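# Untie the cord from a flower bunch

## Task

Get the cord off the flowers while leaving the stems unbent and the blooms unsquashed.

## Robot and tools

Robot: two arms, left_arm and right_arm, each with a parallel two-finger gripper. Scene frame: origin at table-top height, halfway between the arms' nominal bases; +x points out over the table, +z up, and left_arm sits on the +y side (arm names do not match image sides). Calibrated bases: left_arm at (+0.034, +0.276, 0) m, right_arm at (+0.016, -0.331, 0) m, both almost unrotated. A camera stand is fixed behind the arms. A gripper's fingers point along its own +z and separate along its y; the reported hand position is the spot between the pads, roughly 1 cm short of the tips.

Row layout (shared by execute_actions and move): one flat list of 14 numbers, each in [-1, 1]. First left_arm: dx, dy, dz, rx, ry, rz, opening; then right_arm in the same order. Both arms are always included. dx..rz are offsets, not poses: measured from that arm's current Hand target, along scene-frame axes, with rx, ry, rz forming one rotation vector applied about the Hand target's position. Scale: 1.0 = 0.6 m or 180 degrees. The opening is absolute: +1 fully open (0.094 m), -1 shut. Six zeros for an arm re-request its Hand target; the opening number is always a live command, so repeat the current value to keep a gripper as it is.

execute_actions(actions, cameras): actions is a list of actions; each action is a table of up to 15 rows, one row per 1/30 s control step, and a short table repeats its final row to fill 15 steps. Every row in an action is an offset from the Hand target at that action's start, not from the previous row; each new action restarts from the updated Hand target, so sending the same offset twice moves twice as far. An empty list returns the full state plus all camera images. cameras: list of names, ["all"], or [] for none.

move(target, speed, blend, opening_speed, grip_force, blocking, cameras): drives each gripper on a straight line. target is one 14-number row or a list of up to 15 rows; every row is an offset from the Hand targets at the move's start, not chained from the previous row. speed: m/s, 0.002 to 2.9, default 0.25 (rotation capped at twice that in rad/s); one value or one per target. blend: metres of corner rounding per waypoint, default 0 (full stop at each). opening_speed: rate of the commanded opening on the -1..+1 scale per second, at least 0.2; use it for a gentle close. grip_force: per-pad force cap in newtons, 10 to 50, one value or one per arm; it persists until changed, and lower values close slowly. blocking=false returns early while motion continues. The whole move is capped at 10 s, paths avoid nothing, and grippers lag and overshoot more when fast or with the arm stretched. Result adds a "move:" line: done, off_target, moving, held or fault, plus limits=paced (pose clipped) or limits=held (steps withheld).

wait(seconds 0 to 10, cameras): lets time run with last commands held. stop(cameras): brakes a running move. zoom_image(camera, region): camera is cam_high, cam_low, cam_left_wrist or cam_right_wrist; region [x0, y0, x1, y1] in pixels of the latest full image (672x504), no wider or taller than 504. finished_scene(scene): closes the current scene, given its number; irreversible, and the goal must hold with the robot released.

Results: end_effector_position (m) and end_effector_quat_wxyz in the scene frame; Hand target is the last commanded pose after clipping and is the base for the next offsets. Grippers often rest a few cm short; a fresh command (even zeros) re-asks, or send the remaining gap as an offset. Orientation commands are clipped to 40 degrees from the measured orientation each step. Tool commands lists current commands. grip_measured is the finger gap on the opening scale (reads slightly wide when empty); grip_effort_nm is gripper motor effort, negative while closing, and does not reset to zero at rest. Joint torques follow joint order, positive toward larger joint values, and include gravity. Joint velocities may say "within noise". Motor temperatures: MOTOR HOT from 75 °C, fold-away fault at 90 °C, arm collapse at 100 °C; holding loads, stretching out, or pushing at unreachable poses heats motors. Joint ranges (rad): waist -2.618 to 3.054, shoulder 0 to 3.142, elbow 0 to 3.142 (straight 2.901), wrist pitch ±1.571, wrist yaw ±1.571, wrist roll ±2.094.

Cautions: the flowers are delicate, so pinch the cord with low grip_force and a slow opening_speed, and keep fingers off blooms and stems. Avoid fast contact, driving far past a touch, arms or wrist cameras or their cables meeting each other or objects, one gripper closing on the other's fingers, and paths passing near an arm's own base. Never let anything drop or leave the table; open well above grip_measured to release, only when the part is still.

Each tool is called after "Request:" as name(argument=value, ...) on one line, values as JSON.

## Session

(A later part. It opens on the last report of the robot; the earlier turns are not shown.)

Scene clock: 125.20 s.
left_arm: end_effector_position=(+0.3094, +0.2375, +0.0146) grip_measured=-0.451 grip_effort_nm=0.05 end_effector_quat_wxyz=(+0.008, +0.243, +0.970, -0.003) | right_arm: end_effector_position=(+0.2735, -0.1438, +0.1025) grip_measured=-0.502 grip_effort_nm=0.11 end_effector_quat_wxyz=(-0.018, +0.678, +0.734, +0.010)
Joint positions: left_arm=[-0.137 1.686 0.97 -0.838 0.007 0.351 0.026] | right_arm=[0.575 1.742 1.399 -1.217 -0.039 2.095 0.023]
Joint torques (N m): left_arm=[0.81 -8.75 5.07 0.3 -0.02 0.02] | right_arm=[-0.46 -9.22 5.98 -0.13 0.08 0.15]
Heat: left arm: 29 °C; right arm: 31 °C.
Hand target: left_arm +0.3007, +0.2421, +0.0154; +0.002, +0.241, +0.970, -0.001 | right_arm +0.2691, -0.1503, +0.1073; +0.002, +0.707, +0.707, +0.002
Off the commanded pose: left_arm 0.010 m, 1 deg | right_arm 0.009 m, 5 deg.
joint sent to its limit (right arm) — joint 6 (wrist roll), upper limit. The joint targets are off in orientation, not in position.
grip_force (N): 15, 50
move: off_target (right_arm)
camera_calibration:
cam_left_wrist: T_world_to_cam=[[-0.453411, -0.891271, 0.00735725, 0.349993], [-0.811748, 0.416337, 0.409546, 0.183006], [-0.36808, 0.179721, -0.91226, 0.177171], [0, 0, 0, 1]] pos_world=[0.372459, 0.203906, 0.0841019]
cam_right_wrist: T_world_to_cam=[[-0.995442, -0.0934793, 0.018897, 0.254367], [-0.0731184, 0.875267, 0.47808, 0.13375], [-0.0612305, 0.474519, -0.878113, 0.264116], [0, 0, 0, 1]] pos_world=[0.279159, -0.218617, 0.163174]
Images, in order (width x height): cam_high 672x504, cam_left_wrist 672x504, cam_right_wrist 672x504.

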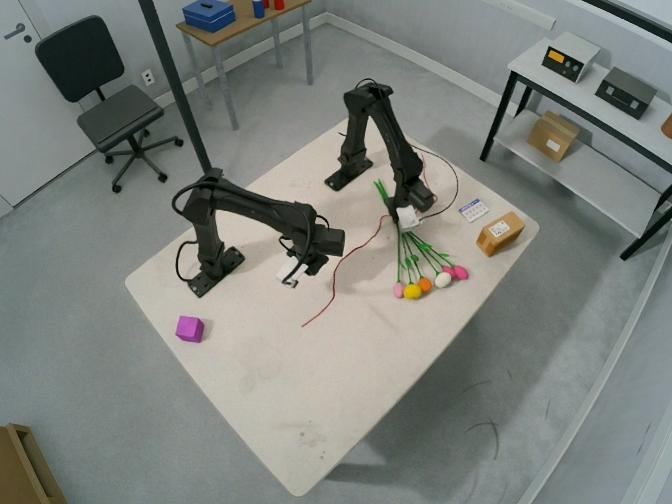

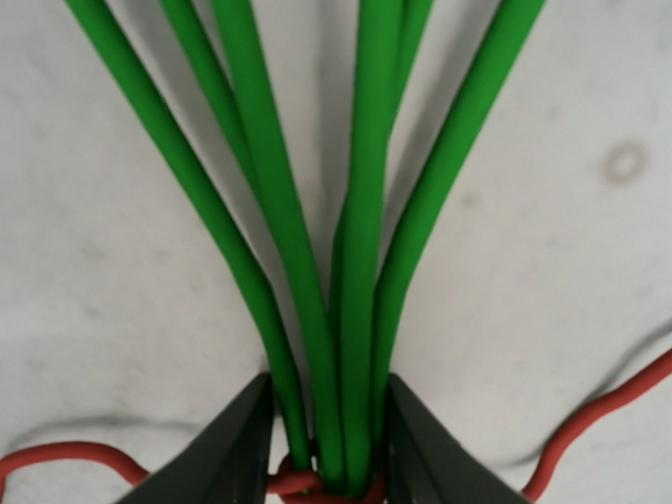

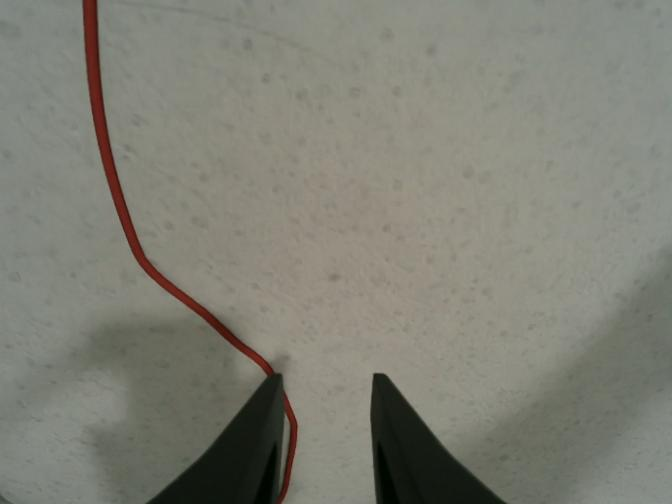

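Request:
move(target=[[0,0,0.0,0,0,0,-0.68,0,0,0.05,0,0,0,-0.3],[0.03,-0.12,0.012,0,0,0.36,-0.68,0,0,0.05,0,0,0,-0.3]], speed=0.12, grip_force=[30,50], cameras=["all"])

Request:
zoom_image(camera="cam_high", region=[330, 170, 480, 320])

Scene clock: 138.73 s.
left_arm: end_effector_position=(+0.3118, +0.1729, +0.0183) grip_measured=-0.678 grip_effort_nm=-0.13 end_effector_quat_wxyz=(-0.004, -0.314, +0.949, -0.001) | right_arm: end_effector_position=(+0.2681, -0.1475, +0.1267) grip_measured=-0.302 grip_effort_nm=0.11 end_effector_quat_wxyz=(-0.020, +0.679, +0.734, -0.001)
Joint positions: left_arm=[-0.354 1.763 1.076 -0.888 0.006 -0.996 0.015] | right_arm=[0.575 1.733 1.485 -1.334 -0.039 2.095 0.033]
Joint torques (N m): left_arm=[-0.53 -6.95 9.69 0.24 -0.07 -0.12] | right_arm=[-0.46 -8.75 8.29 -0.16 0.06 0.14]
Heat: left arm: 29 °C; right arm: 31 °C.
Hand target: left_arm +0.3186, +0.1701, +0.0225; +0.002, -0.316, +0.949, +0.000 | right_arm +0.2691, -0.1502, +0.1374; +0.002, +0.707, +0.707, +0.002
Off the commanded pose: left_arm 0.009 m, 1 deg | right_arm 0.011 m, 5 deg.
joint sent to its limit (right arm) — joint 6 (wrist roll), upper limit. The joint targets are off in orientation, not in position.
grip_force (N): 30, 50
move: off_target (right_arm)
camera_calibration:
cam_left_wrist: T_world_to_cam=[[0.612495, -0.79045, 0.00620292, -0.0563286], [-0.714409, -0.550181, 0.432343, 0.346716], [-0.338332, -0.269239, -0.901688, 0.261181], [0, 0, 0, 1]] pos_world=[0.370564, 0.216552, 0.0859526]
cam_right_wrist: T_world_to_cam=[[-0.994913, -0.0930632, 0.0385739, 0.245692], [-0.064286, 0.881308, 0.468149, 0.124798], [-0.0775629, 0.463288, -0.882807, 0.290083], [0, 0, 0, 1]] pos_world=[0.274964, -0.221513, 0.188186]

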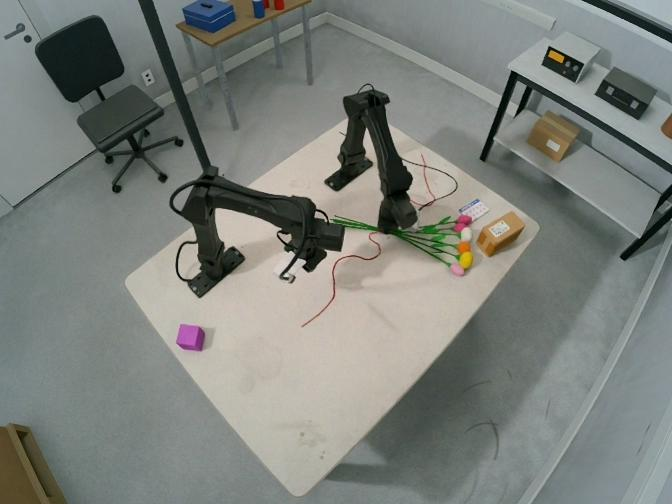

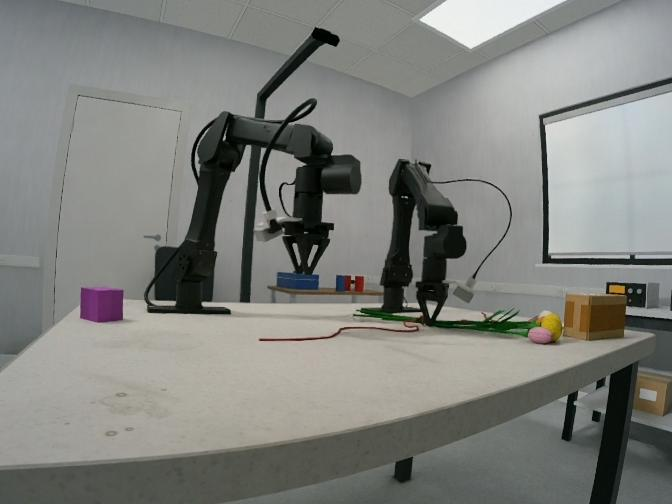

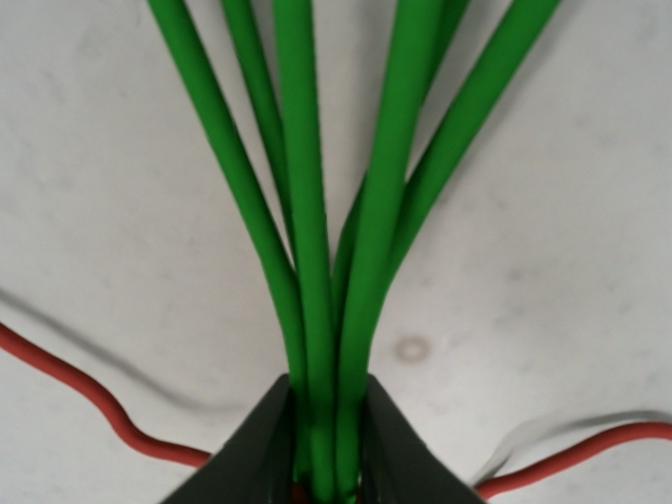

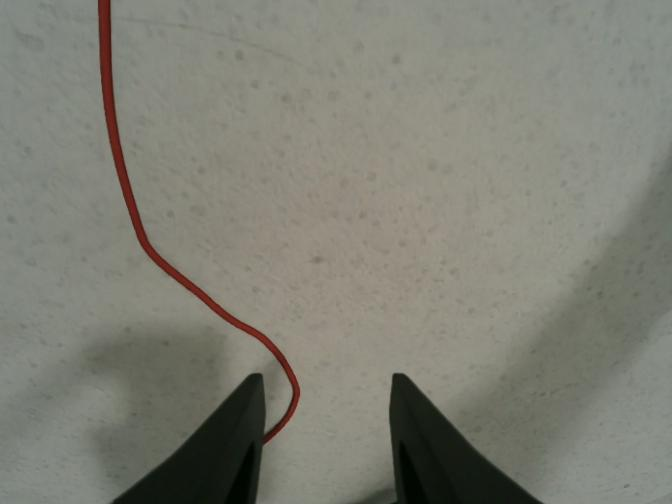

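Scaled by 3.360 from the camera's 672x504 image, which has a finer 960x720 frame.

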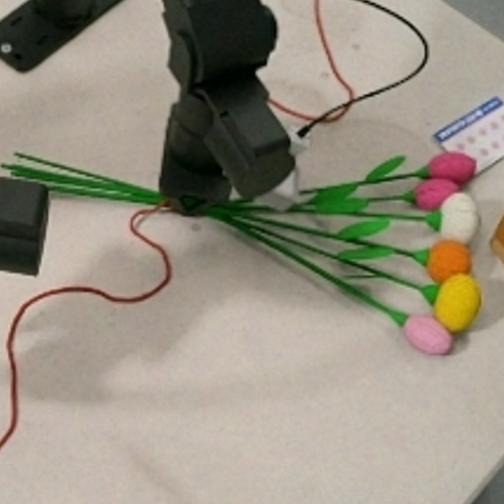

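Request:
move(target=[[0,0,0,0,0,0,-0.68,0.027,0.1,0,0,0,0.75,-0.2],[0,0,0,0,0,0,-0.68,0.027,0.258,-0.11,0,0,0.75,-0.2]], cameras=["cam_high","cam_right_wrist"])

Scene clock: 146.47 s.
left_arm: end_effector_position=(+0.3118, +0.1729, +0.0183) grip_measured=-0.678 grip_effort_nm=-0.13 end_effector_quat_wxyz=(-0.004, -0.314, +0.949, -0.001) | right_arm: end_effector_position=(+0.2793, +0.0002, +0.0700) grip_measured=-0.202 grip_effort_nm=0.11 end_effector_quat_wxyz=(-0.009, -0.391, +0.920, -0.001)
Joint positions: left_arm=[-0.354 1.763 1.076 -0.888 0.006 -0.996 0.015] | right_arm=[0.865 2.201 1.916 -1.302 -0.008 0.089 0.037]
Joint torques (N m): left_arm=[-0.53 -6.9 9.65 0.24 -0.08 -0.12] | right_arm=[-0.32 -10.25 8.61 0.13 0 0.11]
Heat: left arm: 29 °C; right arm: 31 °C.
Hand target: left_arm +0.3186, +0.1700, +0.0225; +0.002, -0.316, +0.949, +0.000 | right_arm +0.2851, +0.0046, +0.0714; -0.001, -0.383, +0.924, +0.003
Off the commanded pose: left_arm 0.009 m, 1 deg | right_arm 0.007 m, 1 deg.
grip_force (N): 30, 50
move: done
camera_calibration:
cam_right_wrist: T_world_to_cam=[[0.729623, -0.683844, 0.00279977, -0.206336], [-0.608702, -0.647573, 0.458401, 0.175077], [-0.311662, -0.336164, -0.888741, 0.238457], [0, 0, 0, 1]] pos_world=[0.331436, 0.0524341, 0.132249]
Images, in order (width x height): cam_high 672x504, cam_right_wrist 672x504.

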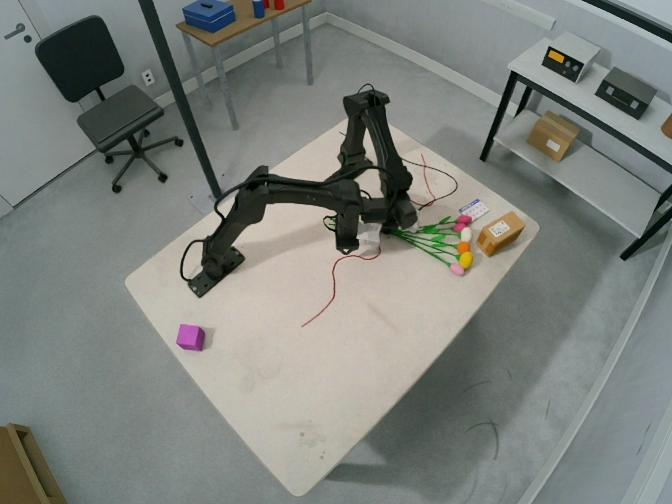

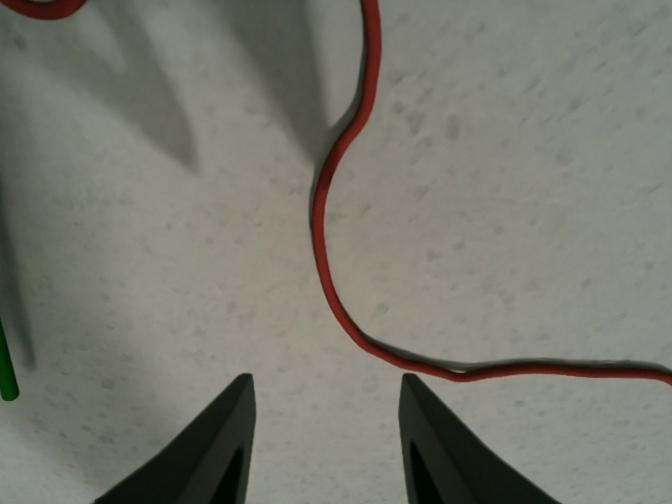

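Request:
move(target=[[0,0,0,0,0,0,-0.68,-0.003,-0.002,-0.106,0,0,0,-0.2],[0,0,0,0,0,0,-0.68,-0.003,-0.002,-0.106,0,0,0,-1]], speed=0.08, cameras=["cam_right_wrist"])

Scene clock: 149.63 s.
left_arm: end_effector_position=(+0.3113, +0.1731, +0.0183) grip_measured=-0.678 grip_effort_nm=-0.13 end_effector_quat_wxyz=(-0.004, -0.315, +0.949, -0.001) | right_arm: end_effector_position=(+0.2826, +0.0025, +0.0195) grip_measured=-0.943 grip_effort_nm=-1.05 end_effector_quat_wxyz=(+0.002, -0.389, +0.921, +0.004)
Joint positions: left_arm=[-0.354 1.763 1.076 -0.89 0.006 -0.997 0.015] | right_arm=[0.864 2.222 1.747 -1.089 -0.004 0.094 0.003]
Joint torques (N m): left_arm=[-0.58 -6.9 9.66 0.27 -0.07 -0.12] | right_arm=[-0.13 -9.33 5.59 0.36 -0.04 0.08]
Heat: left arm: 29 °C; right arm: 31 °C.
Hand target: left_arm +0.3186, +0.1701, +0.0225; +0.002, -0.316, +0.949, +0.000 | right_arm +0.2834, +0.0034, +0.0078; -0.001, -0.383, +0.924, +0.003
Off the commanded pose: left_arm 0.009 m, 1 deg | right_arm 0.012 m, 1 deg.
grip_force (N): 30, 50
move: off_target (right_arm); target 2's new opening was sent with right_arm's hand 0.012 m and 1 deg from that target
camera_calibration:
cam_right_wrist: T_world_to_cam=[[0.725669, -0.68803, 0.00433258, -0.205918], [-0.620428, -0.65162, 0.436418, 0.205363], [-0.297445, -0.319383, -0.899734, 0.191579], [0, 0, 0, 1]] pos_world=[0.333826, 0.0533281, 0.0836382]
Images, in order (width x height): cam_right_wrist 672x504.

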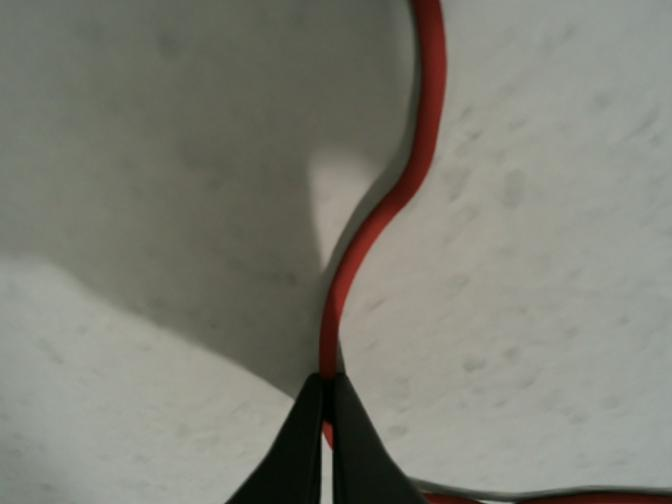

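Request:
move(target=[[0,0,0,0,0,0,-0.72,0,0,0.1,0,0,0,-1],[0,0,0,0,0,0,-0.72,-0.2,0.03,0.1,0,0,0,-1],[0,0,0,0,0,0,-0.72,-0.3,-0.02,0.1,0,0,0,-1]], speed=0.08, blend=0.01, cameras=["all"])

Request:
zoom_image(camera="cam_high", region=[300, 180, 480, 300])

Scene clock: 155.30 s.
left_arm: end_effector_position=(+0.3113, +0.1732, +0.0183) grip_measured=-0.715 grip_effort_nm=-0.29 end_effector_quat_wxyz=(-0.004, -0.315, +0.949, +0.000) | right_arm: end_effector_position=(+0.1040, -0.0096, +0.0619) grip_measured=-0.943 grip_effort_nm=-1.05 end_effector_quat_wxyz=(-0.009, -0.389, +0.921, -0.008)
Joint positions: left_arm=[-0.355 1.763 1.076 -0.89 0.005 -0.998 0.013] | right_arm=[1.27 1.856 1.377 -1.116 -0.005 0.498 0.003]
Joint torques (N m): left_arm=[-0.4 -6.84 9.62 0.28 -0.07 -0.08] | right_arm=[0.29 -10.3 5.52 0.12 0 0.12]
Heat: left arm: 29 °C; right arm: 33 °C.
Hand target: left_arm +0.3186, +0.1701, +0.0225; +0.002, -0.316, +0.949, +0.000 | right_arm +0.1034, -0.0085, +0.0678; -0.001, -0.383, +0.924, +0.003
Off the commanded pose: left_arm 0.009 m, 1 deg | right_arm 0.006 m, 2 deg.
grip_force (N): 30, 50
move: done; blend cut to 0 m at target 1
camera_calibration:
cam_left_wrist: T_world_to_cam=[[0.613681, -0.789548, 0.00315214, -0.0562416], [-0.712925, -0.5524, 0.431963, 0.346429], [-0.339315, -0.267335, -0.901886, 0.261035], [0, 0, 0, 1]] pos_world=[0.370066, 0.216746, 0.0859562]
cam_right_wrist: T_world_to_cam=[[0.726795, -0.686668, 0.0160359, -0.0856251], [-0.613925, -0.638978, 0.463468, 0.0659962], [-0.308002, -0.346691, -0.885969, 0.172667], [0, 0, 0, 1]] pos_world=[0.15593, 0.0432361, 0.123763]

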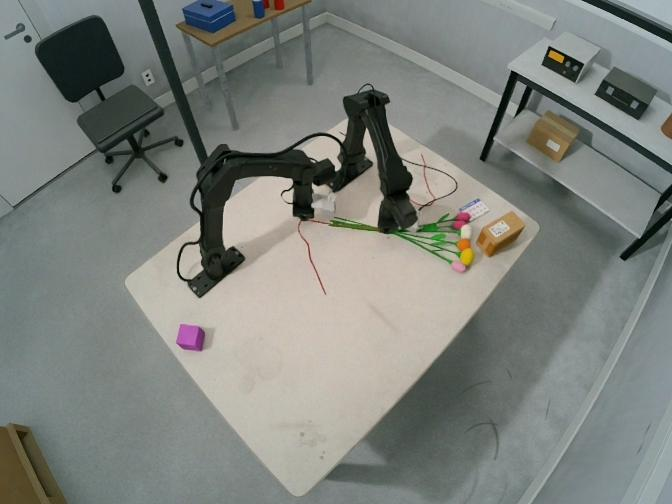

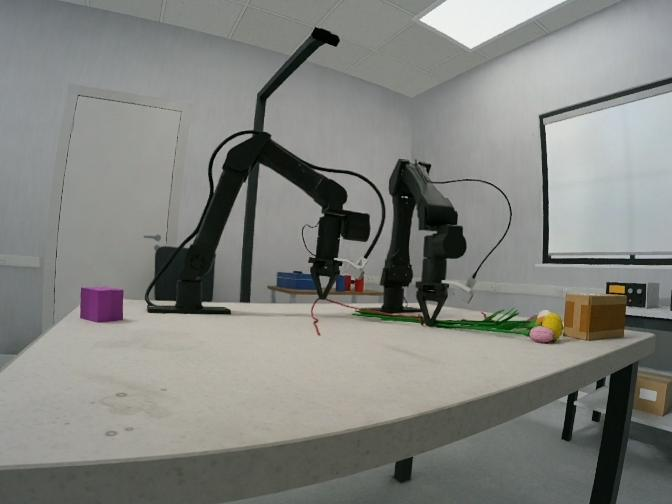

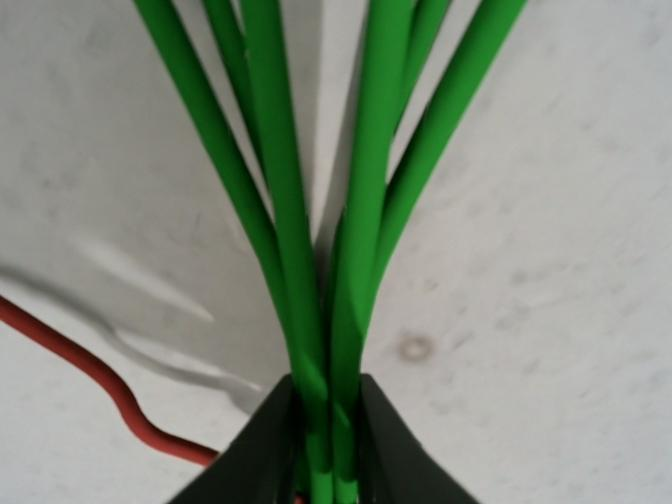

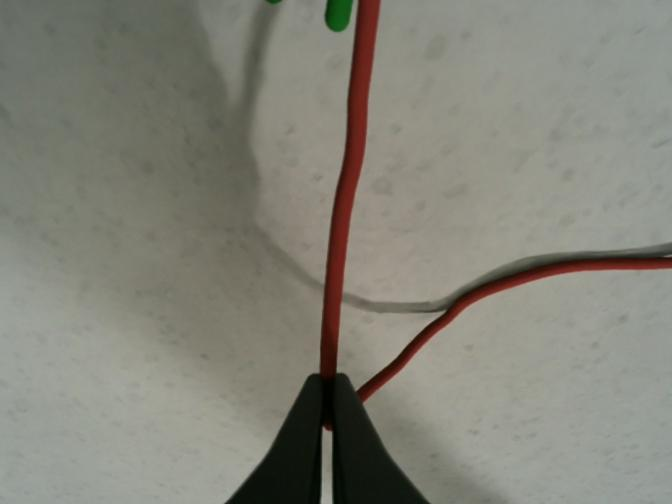

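Scaled by 2.800 from the camera's 672x504 image, which has a finer 960x720 frame.

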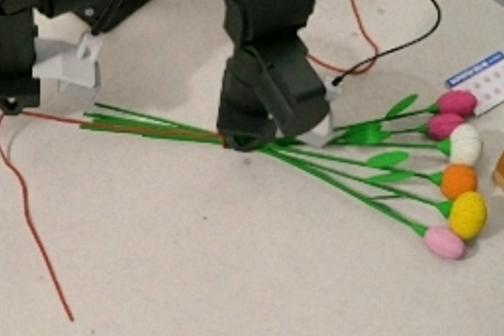

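Request:
move(target=[0.2,0.0,0.005,0,0,0,-0.74,-0.03,-0.03,0.0,0,0,0,-1], speed=0.05, grip_force=[40,50], cameras=["cam_high","cam_left_wrist","cam_right_wrist"])

Request:
zoom_image(camera="cam_high", region=[300, 180, 480, 300])

Scene clock: 159.03 s.
left_arm: end_effector_position=(+0.4173, +0.1640, +0.0223) grip_measured=-0.733 grip_effort_nm=-0.42 end_effector_quat_wxyz=(-0.028, -0.315, +0.949, +0.003) | right_arm: end_effector_position=(+0.0937, -0.0208, +0.0629) grip_measured=-0.943 grip_effort_nm=-1.05 end_effector_quat_wxyz=(+0.007, -0.385, +0.923, +0.000)
Joint positions: left_arm=[-0.273 2.167 1.668 -1.12 0.027 -0.917 0.013] | right_arm=[1.3 1.775 1.28 -1.067 0.012 0.538 0.003]
Joint torques (N m): left_arm=[1.44 -10.35 10.59 0.6 -0.28 0.12] | right_arm=[0.99 -9.61 5.35 -0.11 -0.2 0.1]
Heat: left arm: 30 °C; right arm: 33 °C.
Hand target: left_arm +0.4386, +0.1702, +0.0254; +0.002, -0.316, +0.949, +0.000 | right_arm +0.0854, -0.0265, +0.0678; -0.001, -0.383, +0.924, +0.003
Off the commanded pose: left_arm 0.022 m, 3 deg | right_arm 0.011 m, 1 deg.
grip_force (N): 40, 50
move: off_target (left_arm, right_arm)
camera_calibration:
cam_left_wrist: T_world_to_cam=[[0.613846, -0.789238, -0.0172117, -0.128139], [-0.691584, -0.548152, 0.470362, 0.40478], [-0.380662, -0.276827, -0.882306, 0.316537], [0, 0, 0, 1]] pos_world=[0.479091, 0.208375, 0.0866833]
cam_right_wrist: T_world_to_cam=[[0.719675, -0.694149, 0.014967, -0.0853486], [-0.631156, -0.645079, 0.430715, 0.0555577], [-0.289326, -0.319421, -0.902364, 0.166337], [0, 0, 0, 1]] pos_world=[0.144615, 0.0297261, 0.127445]
Images, in order (width x height): cam_high 672x504, cam_left_wrist 672x504, cam_right_wrist 672x504.

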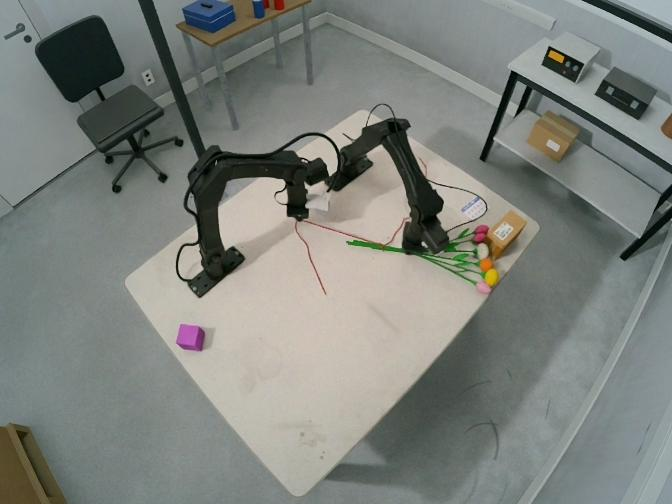

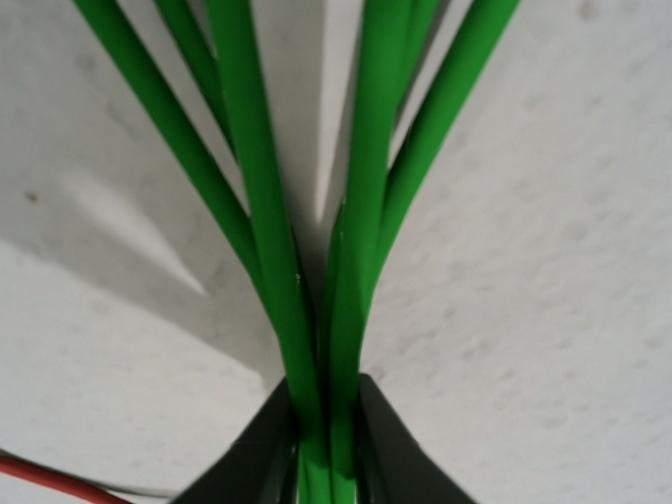

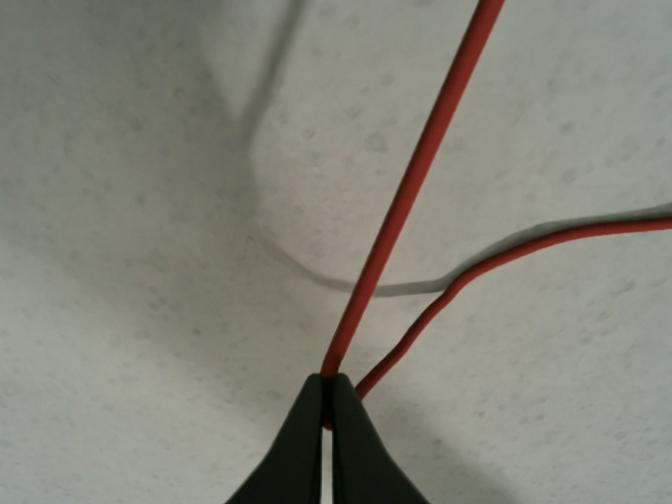

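Scaled by 2.800 from the camera's 672x504 image, which has a finer 960x720 frame.

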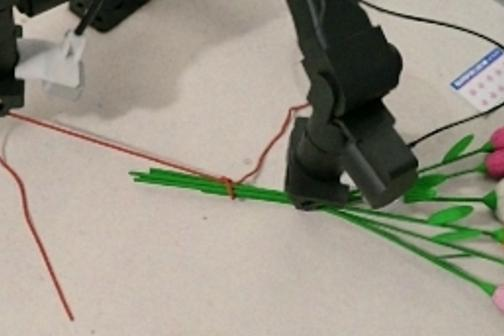

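Request:
move(target=[[-0.01,0,0.0,0,0,0,-0.74,0.02,0.02,-0.085,0,0,0,-1],[-0.01,0,0.0,0,0,0,-0.74,0.02,0.02,-0.085,0,0,0,-0.3],[-0.01,0,0.0,0,0,0,-0.74,0.02,0.02,0.03,0,0,0,-0.3],[-0.01,0,0.0,0,0,0,-0.74,0.225,0.13,0.01,0,0,-0.08,-0.3]], speed=0.15, cameras=["cam_high","cam_right_wrist"])

Scene clock: 165.37 s.
left_arm: end_effector_position=(+0.4200, +0.1642, +0.0222) grip_measured=-0.733 grip_effort_nm=-0.42 end_effector_quat_wxyz=(-0.022, -0.315, +0.949, +0.002) | right_arm: end_effector_position=(+0.2202, +0.0497, +0.0753) grip_measured=-0.302 grip_effort_nm=0.11 end_effector_quat_wxyz=(+0.004, -0.271, +0.962, +0.006)
Joint positions: left_arm=[-0.273 2.167 1.668 -1.11 0.021 -0.917 0.013] | right_arm=[1.047 2.205 1.944 -1.295 -0.002 0.525 0.033]
Joint torques (N m): left_arm=[1.03 -11.78 8.01 0.65 -0.23 0.09] | right_arm=[-0.01 -9.7 8.85 -0.08 -0.05 0.11]
Heat: left arm: 30 °C; right arm: 32 °C.
Hand target: left_arm +0.4327, +0.1702, +0.0254; +0.002, -0.316, +0.949, +0.000 | right_arm +0.2204, +0.0514, +0.0738; +0.000, -0.264, +0.964, +0.003
Off the commanded pose: left_arm 0.014 m, 3 deg | right_arm 0.002 m, 1 deg.
grip_force (N): 40, 50
move: off_target (left_arm)
camera_calibration:
cam_right_wrist: T_world_to_cam=[[0.533955, -0.845513, 0.000550977, -0.0781055], [-0.762379, -0.481173, 0.432725, 0.196148], [-0.365609, -0.231476, -0.901526, 0.248987], [0, 0, 0, 1]] pos_world=[0.282276, 0.0859766, 0.139633]
Images, in order (width x height): cam_high 672x504, cam_right_wrist 672x504.

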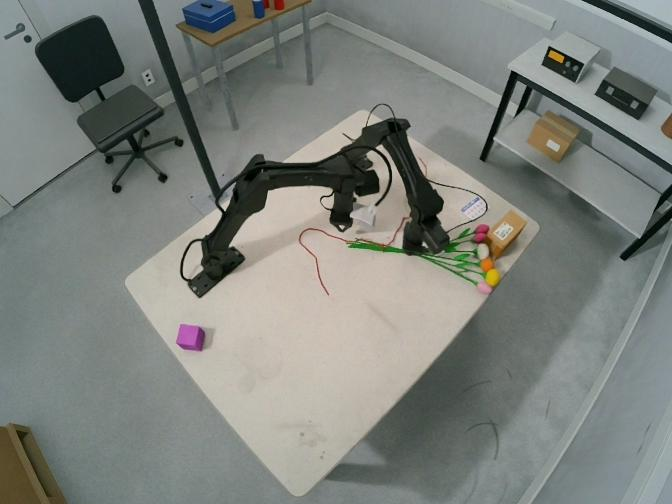

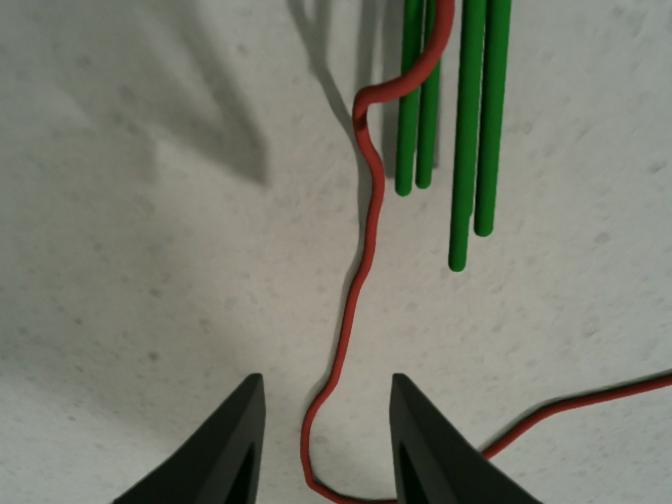

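Request:
move(target=[[0,0,0,0,0,0,-0.74,-0.016,-0.03,-0.05,0,0,0,-0.3],[0,0,0,0,0,0,-0.74,-0.016,-0.03,-0.112,0,0,0,-0.3],[0,0,0,0,0,0,-0.74,-0.016,-0.03,-0.112,0,0,0,-1],[0,0,0,0,0,0,-0.74,-0.016,-0.03,-0.06,0,0,0,-1],[0,0,0,0,0,0,-0.74,-0.2,-0.12,-0.02,0,0,0.04,-1]], speed=0.08, cameras=["cam_high","cam_right_wrist"])

Request:
zoom_image(camera="cam_high", region=[300, 180, 480, 300])

Scene clock: 172.60 s.
left_arm: end_effector_position=(+0.4199, +0.1643, +0.0222) grip_measured=-0.733 grip_effort_nm=-0.42 end_effector_quat_wxyz=(-0.022, -0.315, +0.949, +0.002) | right_arm: end_effector_position=(+0.1047, -0.0157, +0.0567) grip_measured=-0.943 grip_effort_nm=-1.05 end_effector_quat_wxyz=(+0.003, -0.330, +0.944, +0.001)
Joint positions: left_arm=[-0.273 2.167 1.668 -1.111 0.021 -0.917 0.013] | right_arm=[1.267 1.814 1.302 -1.054 0.003 0.623 0.003]
Joint torques (N m): left_arm=[1.11 -11.81 7.91 0.62 -0.22 0.08] | right_arm=[0.54 -9.78 5.46 -0.03 -0.07 0.12]
Heat: left arm: 30 °C; right arm: 33 °C.
Hand target: left_arm +0.4326, +0.1702, +0.0254; +0.002, -0.316, +0.949, +0.000 | right_arm +0.1004, -0.0205, +0.0618; -0.001, -0.324, +0.946, +0.003
Off the commanded pose: left_arm 0.014 m, 3 deg | right_arm 0.008 m, 1 deg.
grip_force (N): 40, 50
move: off_target (left_arm); target 3's new opening was sent with right_arm's hand 0.012 m and 1 deg from that target
camera_calibration:
cam_right_wrist: T_world_to_cam=[[0.633163, -0.773965, 0.00909425, -0.0814117], [-0.698503, -0.566288, 0.437505, 0.0763858], [-0.333464, -0.283364, -0.89917, 0.170626], [0, 0, 0, 1]] pos_world=[0.1618, 0.0285959, 0.120743]
Images, in order (width x height): cam_high 672x504, cam_right_wrist 672x504.

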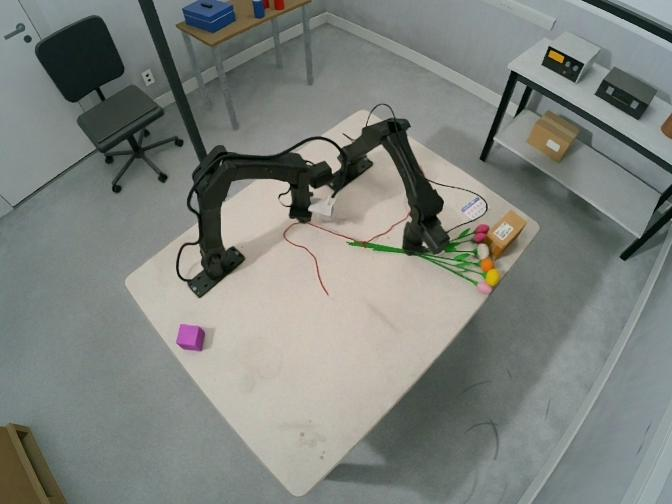

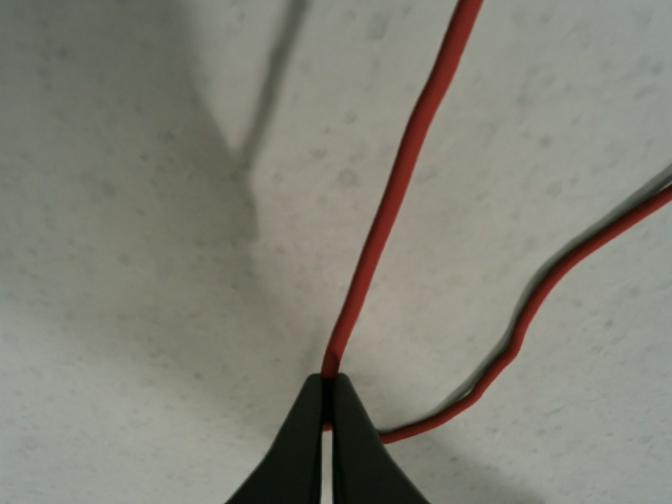

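Scaled by 2.800 from the camera's 672x504 image, which has a finer 960x720 frame.

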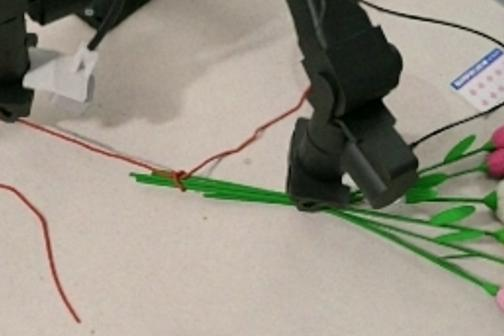

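Request:
move(target=[0,0,0,0,0,0,-0.74,-0.13,-0.09,0.03,0,0,0,-1], speed=0.06, cameras=["cam_high"])

Request:
zoom_image(camera="cam_high", region=[280, 180, 460, 300])

Scene clock: 175.90 s.
left_arm: end_effector_position=(+0.4203, +0.1644, +0.0221) grip_measured=-0.733 grip_effort_nm=-0.42 end_effector_quat_wxyz=(-0.021, -0.315, +0.949, +0.002) | right_arm: end_effector_position=(+0.0241, -0.0686, +0.0770) grip_measured=-0.943 grip_effort_nm=-1.05 end_effector_quat_wxyz=(+0.001, -0.330, +0.944, +0.004)
Joint positions: left_arm=[-0.273 2.167 1.668 -1.109 0.02 -0.917 0.013] | right_arm=[1.507 1.549 1.089 -1.102 -0.001 0.861 0.003]
Joint torques (N m): left_arm=[1.09 -11.85 7.92 0.64 -0.21 0.06] | right_arm=[0.32 -7.2 5.68 -0.04 -0.02 0.15]
Heat: left arm: 30 °C; right arm: 33 °C.
Hand target: left_arm +0.4326, +0.1702, +0.0254; +0.002, -0.316, +0.949, +0.000 | right_arm +0.0225, -0.0746, +0.0797; -0.001, -0.324, +0.946, +0.003
Off the commanded pose: left_arm 0.014 m, 3 deg | right_arm 0.007 m, 1 deg.
grip_force (N): 40, 50
move: off_target (left_arm)
Images, in order (width x height): cam_high 672x504.

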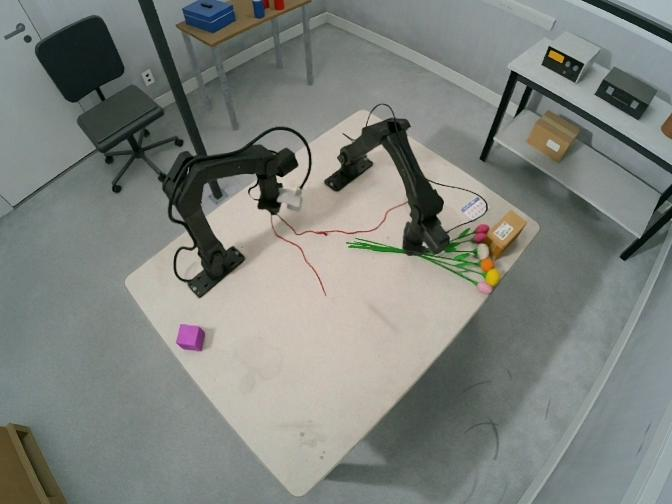

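Scaled by 2.800 from the camera's 672x504 image, which has a finer 960x720 frame.

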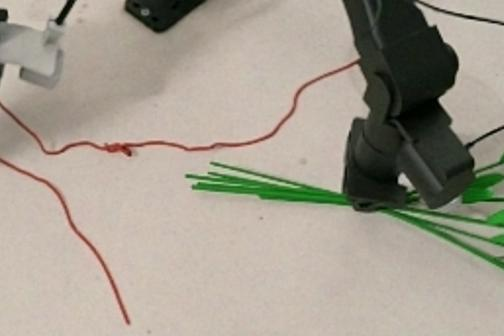

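Request:
move(target=[[0,0,-0.015,0,0,0,-0.74,0.03,0.02,-0.112,0,0,0,-1],[0,0,-0.015,0,0,0,-0.2,0.03,0.02,-0.112,0,0,0,-0.4],[0,0,0.15,0,0,0,-0.2,0.03,0.02,0.08,0,0,0,-0.4]], speed=0.1, opening_speed=0.5, cameras=["cam_high","cam_low","cam_left_wrist"])

Request:
zoom_image(camera="cam_high", region=[270, 140, 510, 310])

Scene clock: 182.00 s.
left_arm: end_effector_position=(+0.4256, +0.1664, +0.0939) grip_measured=-0.202 grip_effort_nm=0.06 end_effector_quat_wxyz=(-0.025, -0.315, +0.949, +0.011) | right_arm: end_effector_position=(+0.0394, -0.0636, +0.1181) grip_measured=-0.402 grip_effort_nm=0.11 end_effector_quat_wxyz=(-0.004, -0.323, +0.946, -0.007)
Joint positions: left_arm=[-0.269 2.167 1.955 -1.411 0.01 -0.914 0.038] | right_arm=[1.45 1.574 1.278 -1.292 -0.001 0.82 0.028]
Joint torques (N m): left_arm=[0.73 -14.48 9.94 0.16 -0.11 0.06] | right_arm=[-0.46 -7.31 8.43 -0.16 -0.03 -0.1]
Heat: left arm: 30 °C; right arm: 32 °C.
Hand target: left_arm +0.4326, +0.1702, +0.1154; +0.002, -0.316, +0.949, +0.000 | right_arm +0.0404, -0.0625, +0.1278; +0.000, -0.324, +0.946, +0.003
Off the commanded pose: left_arm 0.023 m, 3 deg | right_arm 0.010 m, 1 deg.
grip_force (N): 40, 50
move: off_target (left_arm); target 2's new opening was sent with left_arm's hand 0.011 m and 2 deg from that target
camera_calibration:
cam_left_wrist: T_world_to_cam=[[0.6138, -0.788886, -0.0301322, -0.128991], [-0.692011, -0.556011, 0.460406, 0.380576], [-0.379962, -0.261745, -0.887197, 0.381227], [0, 0, 0, 1]] pos_world=[0.487389, 0.209629, 0.159117]
Images, in order (width x height): cam_high 672x504, cam_low 672x504, cam_left_wrist 672x504.

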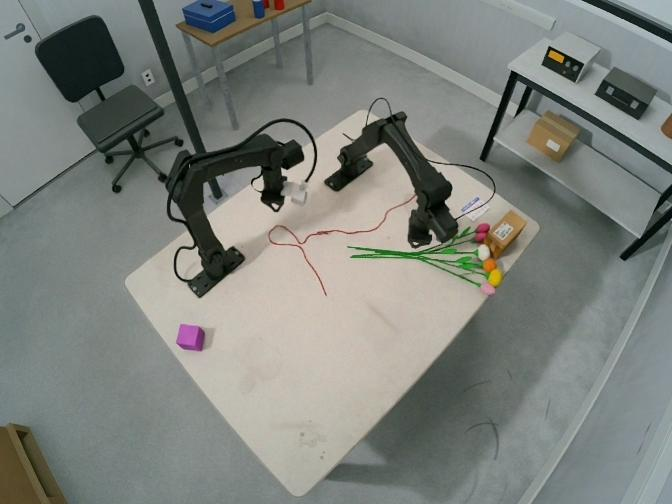

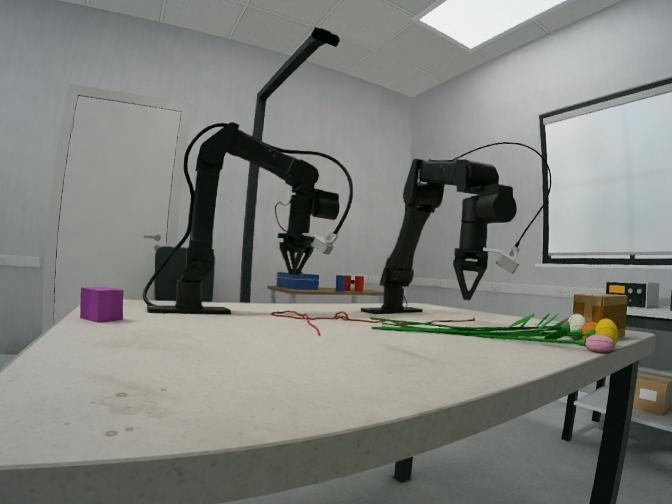

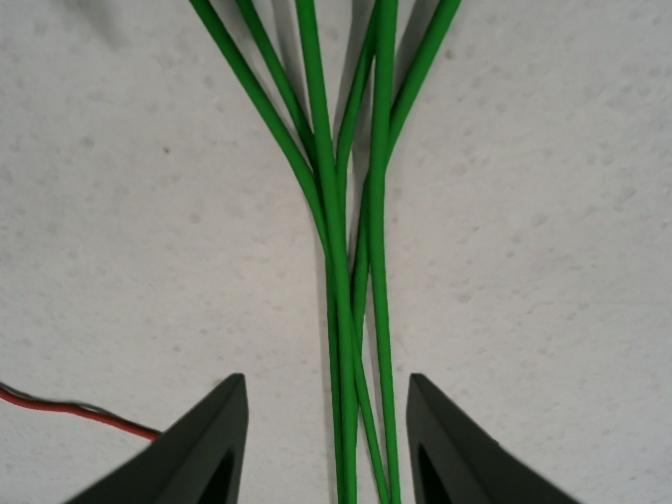

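Scaled by 2.100 from the camera's 672x504 image, which has a finer 960x720 frame.

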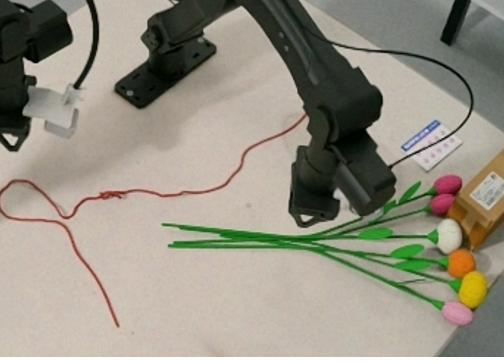

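Request:
finished_scene(scene=2)

The scene is finished: the task was done.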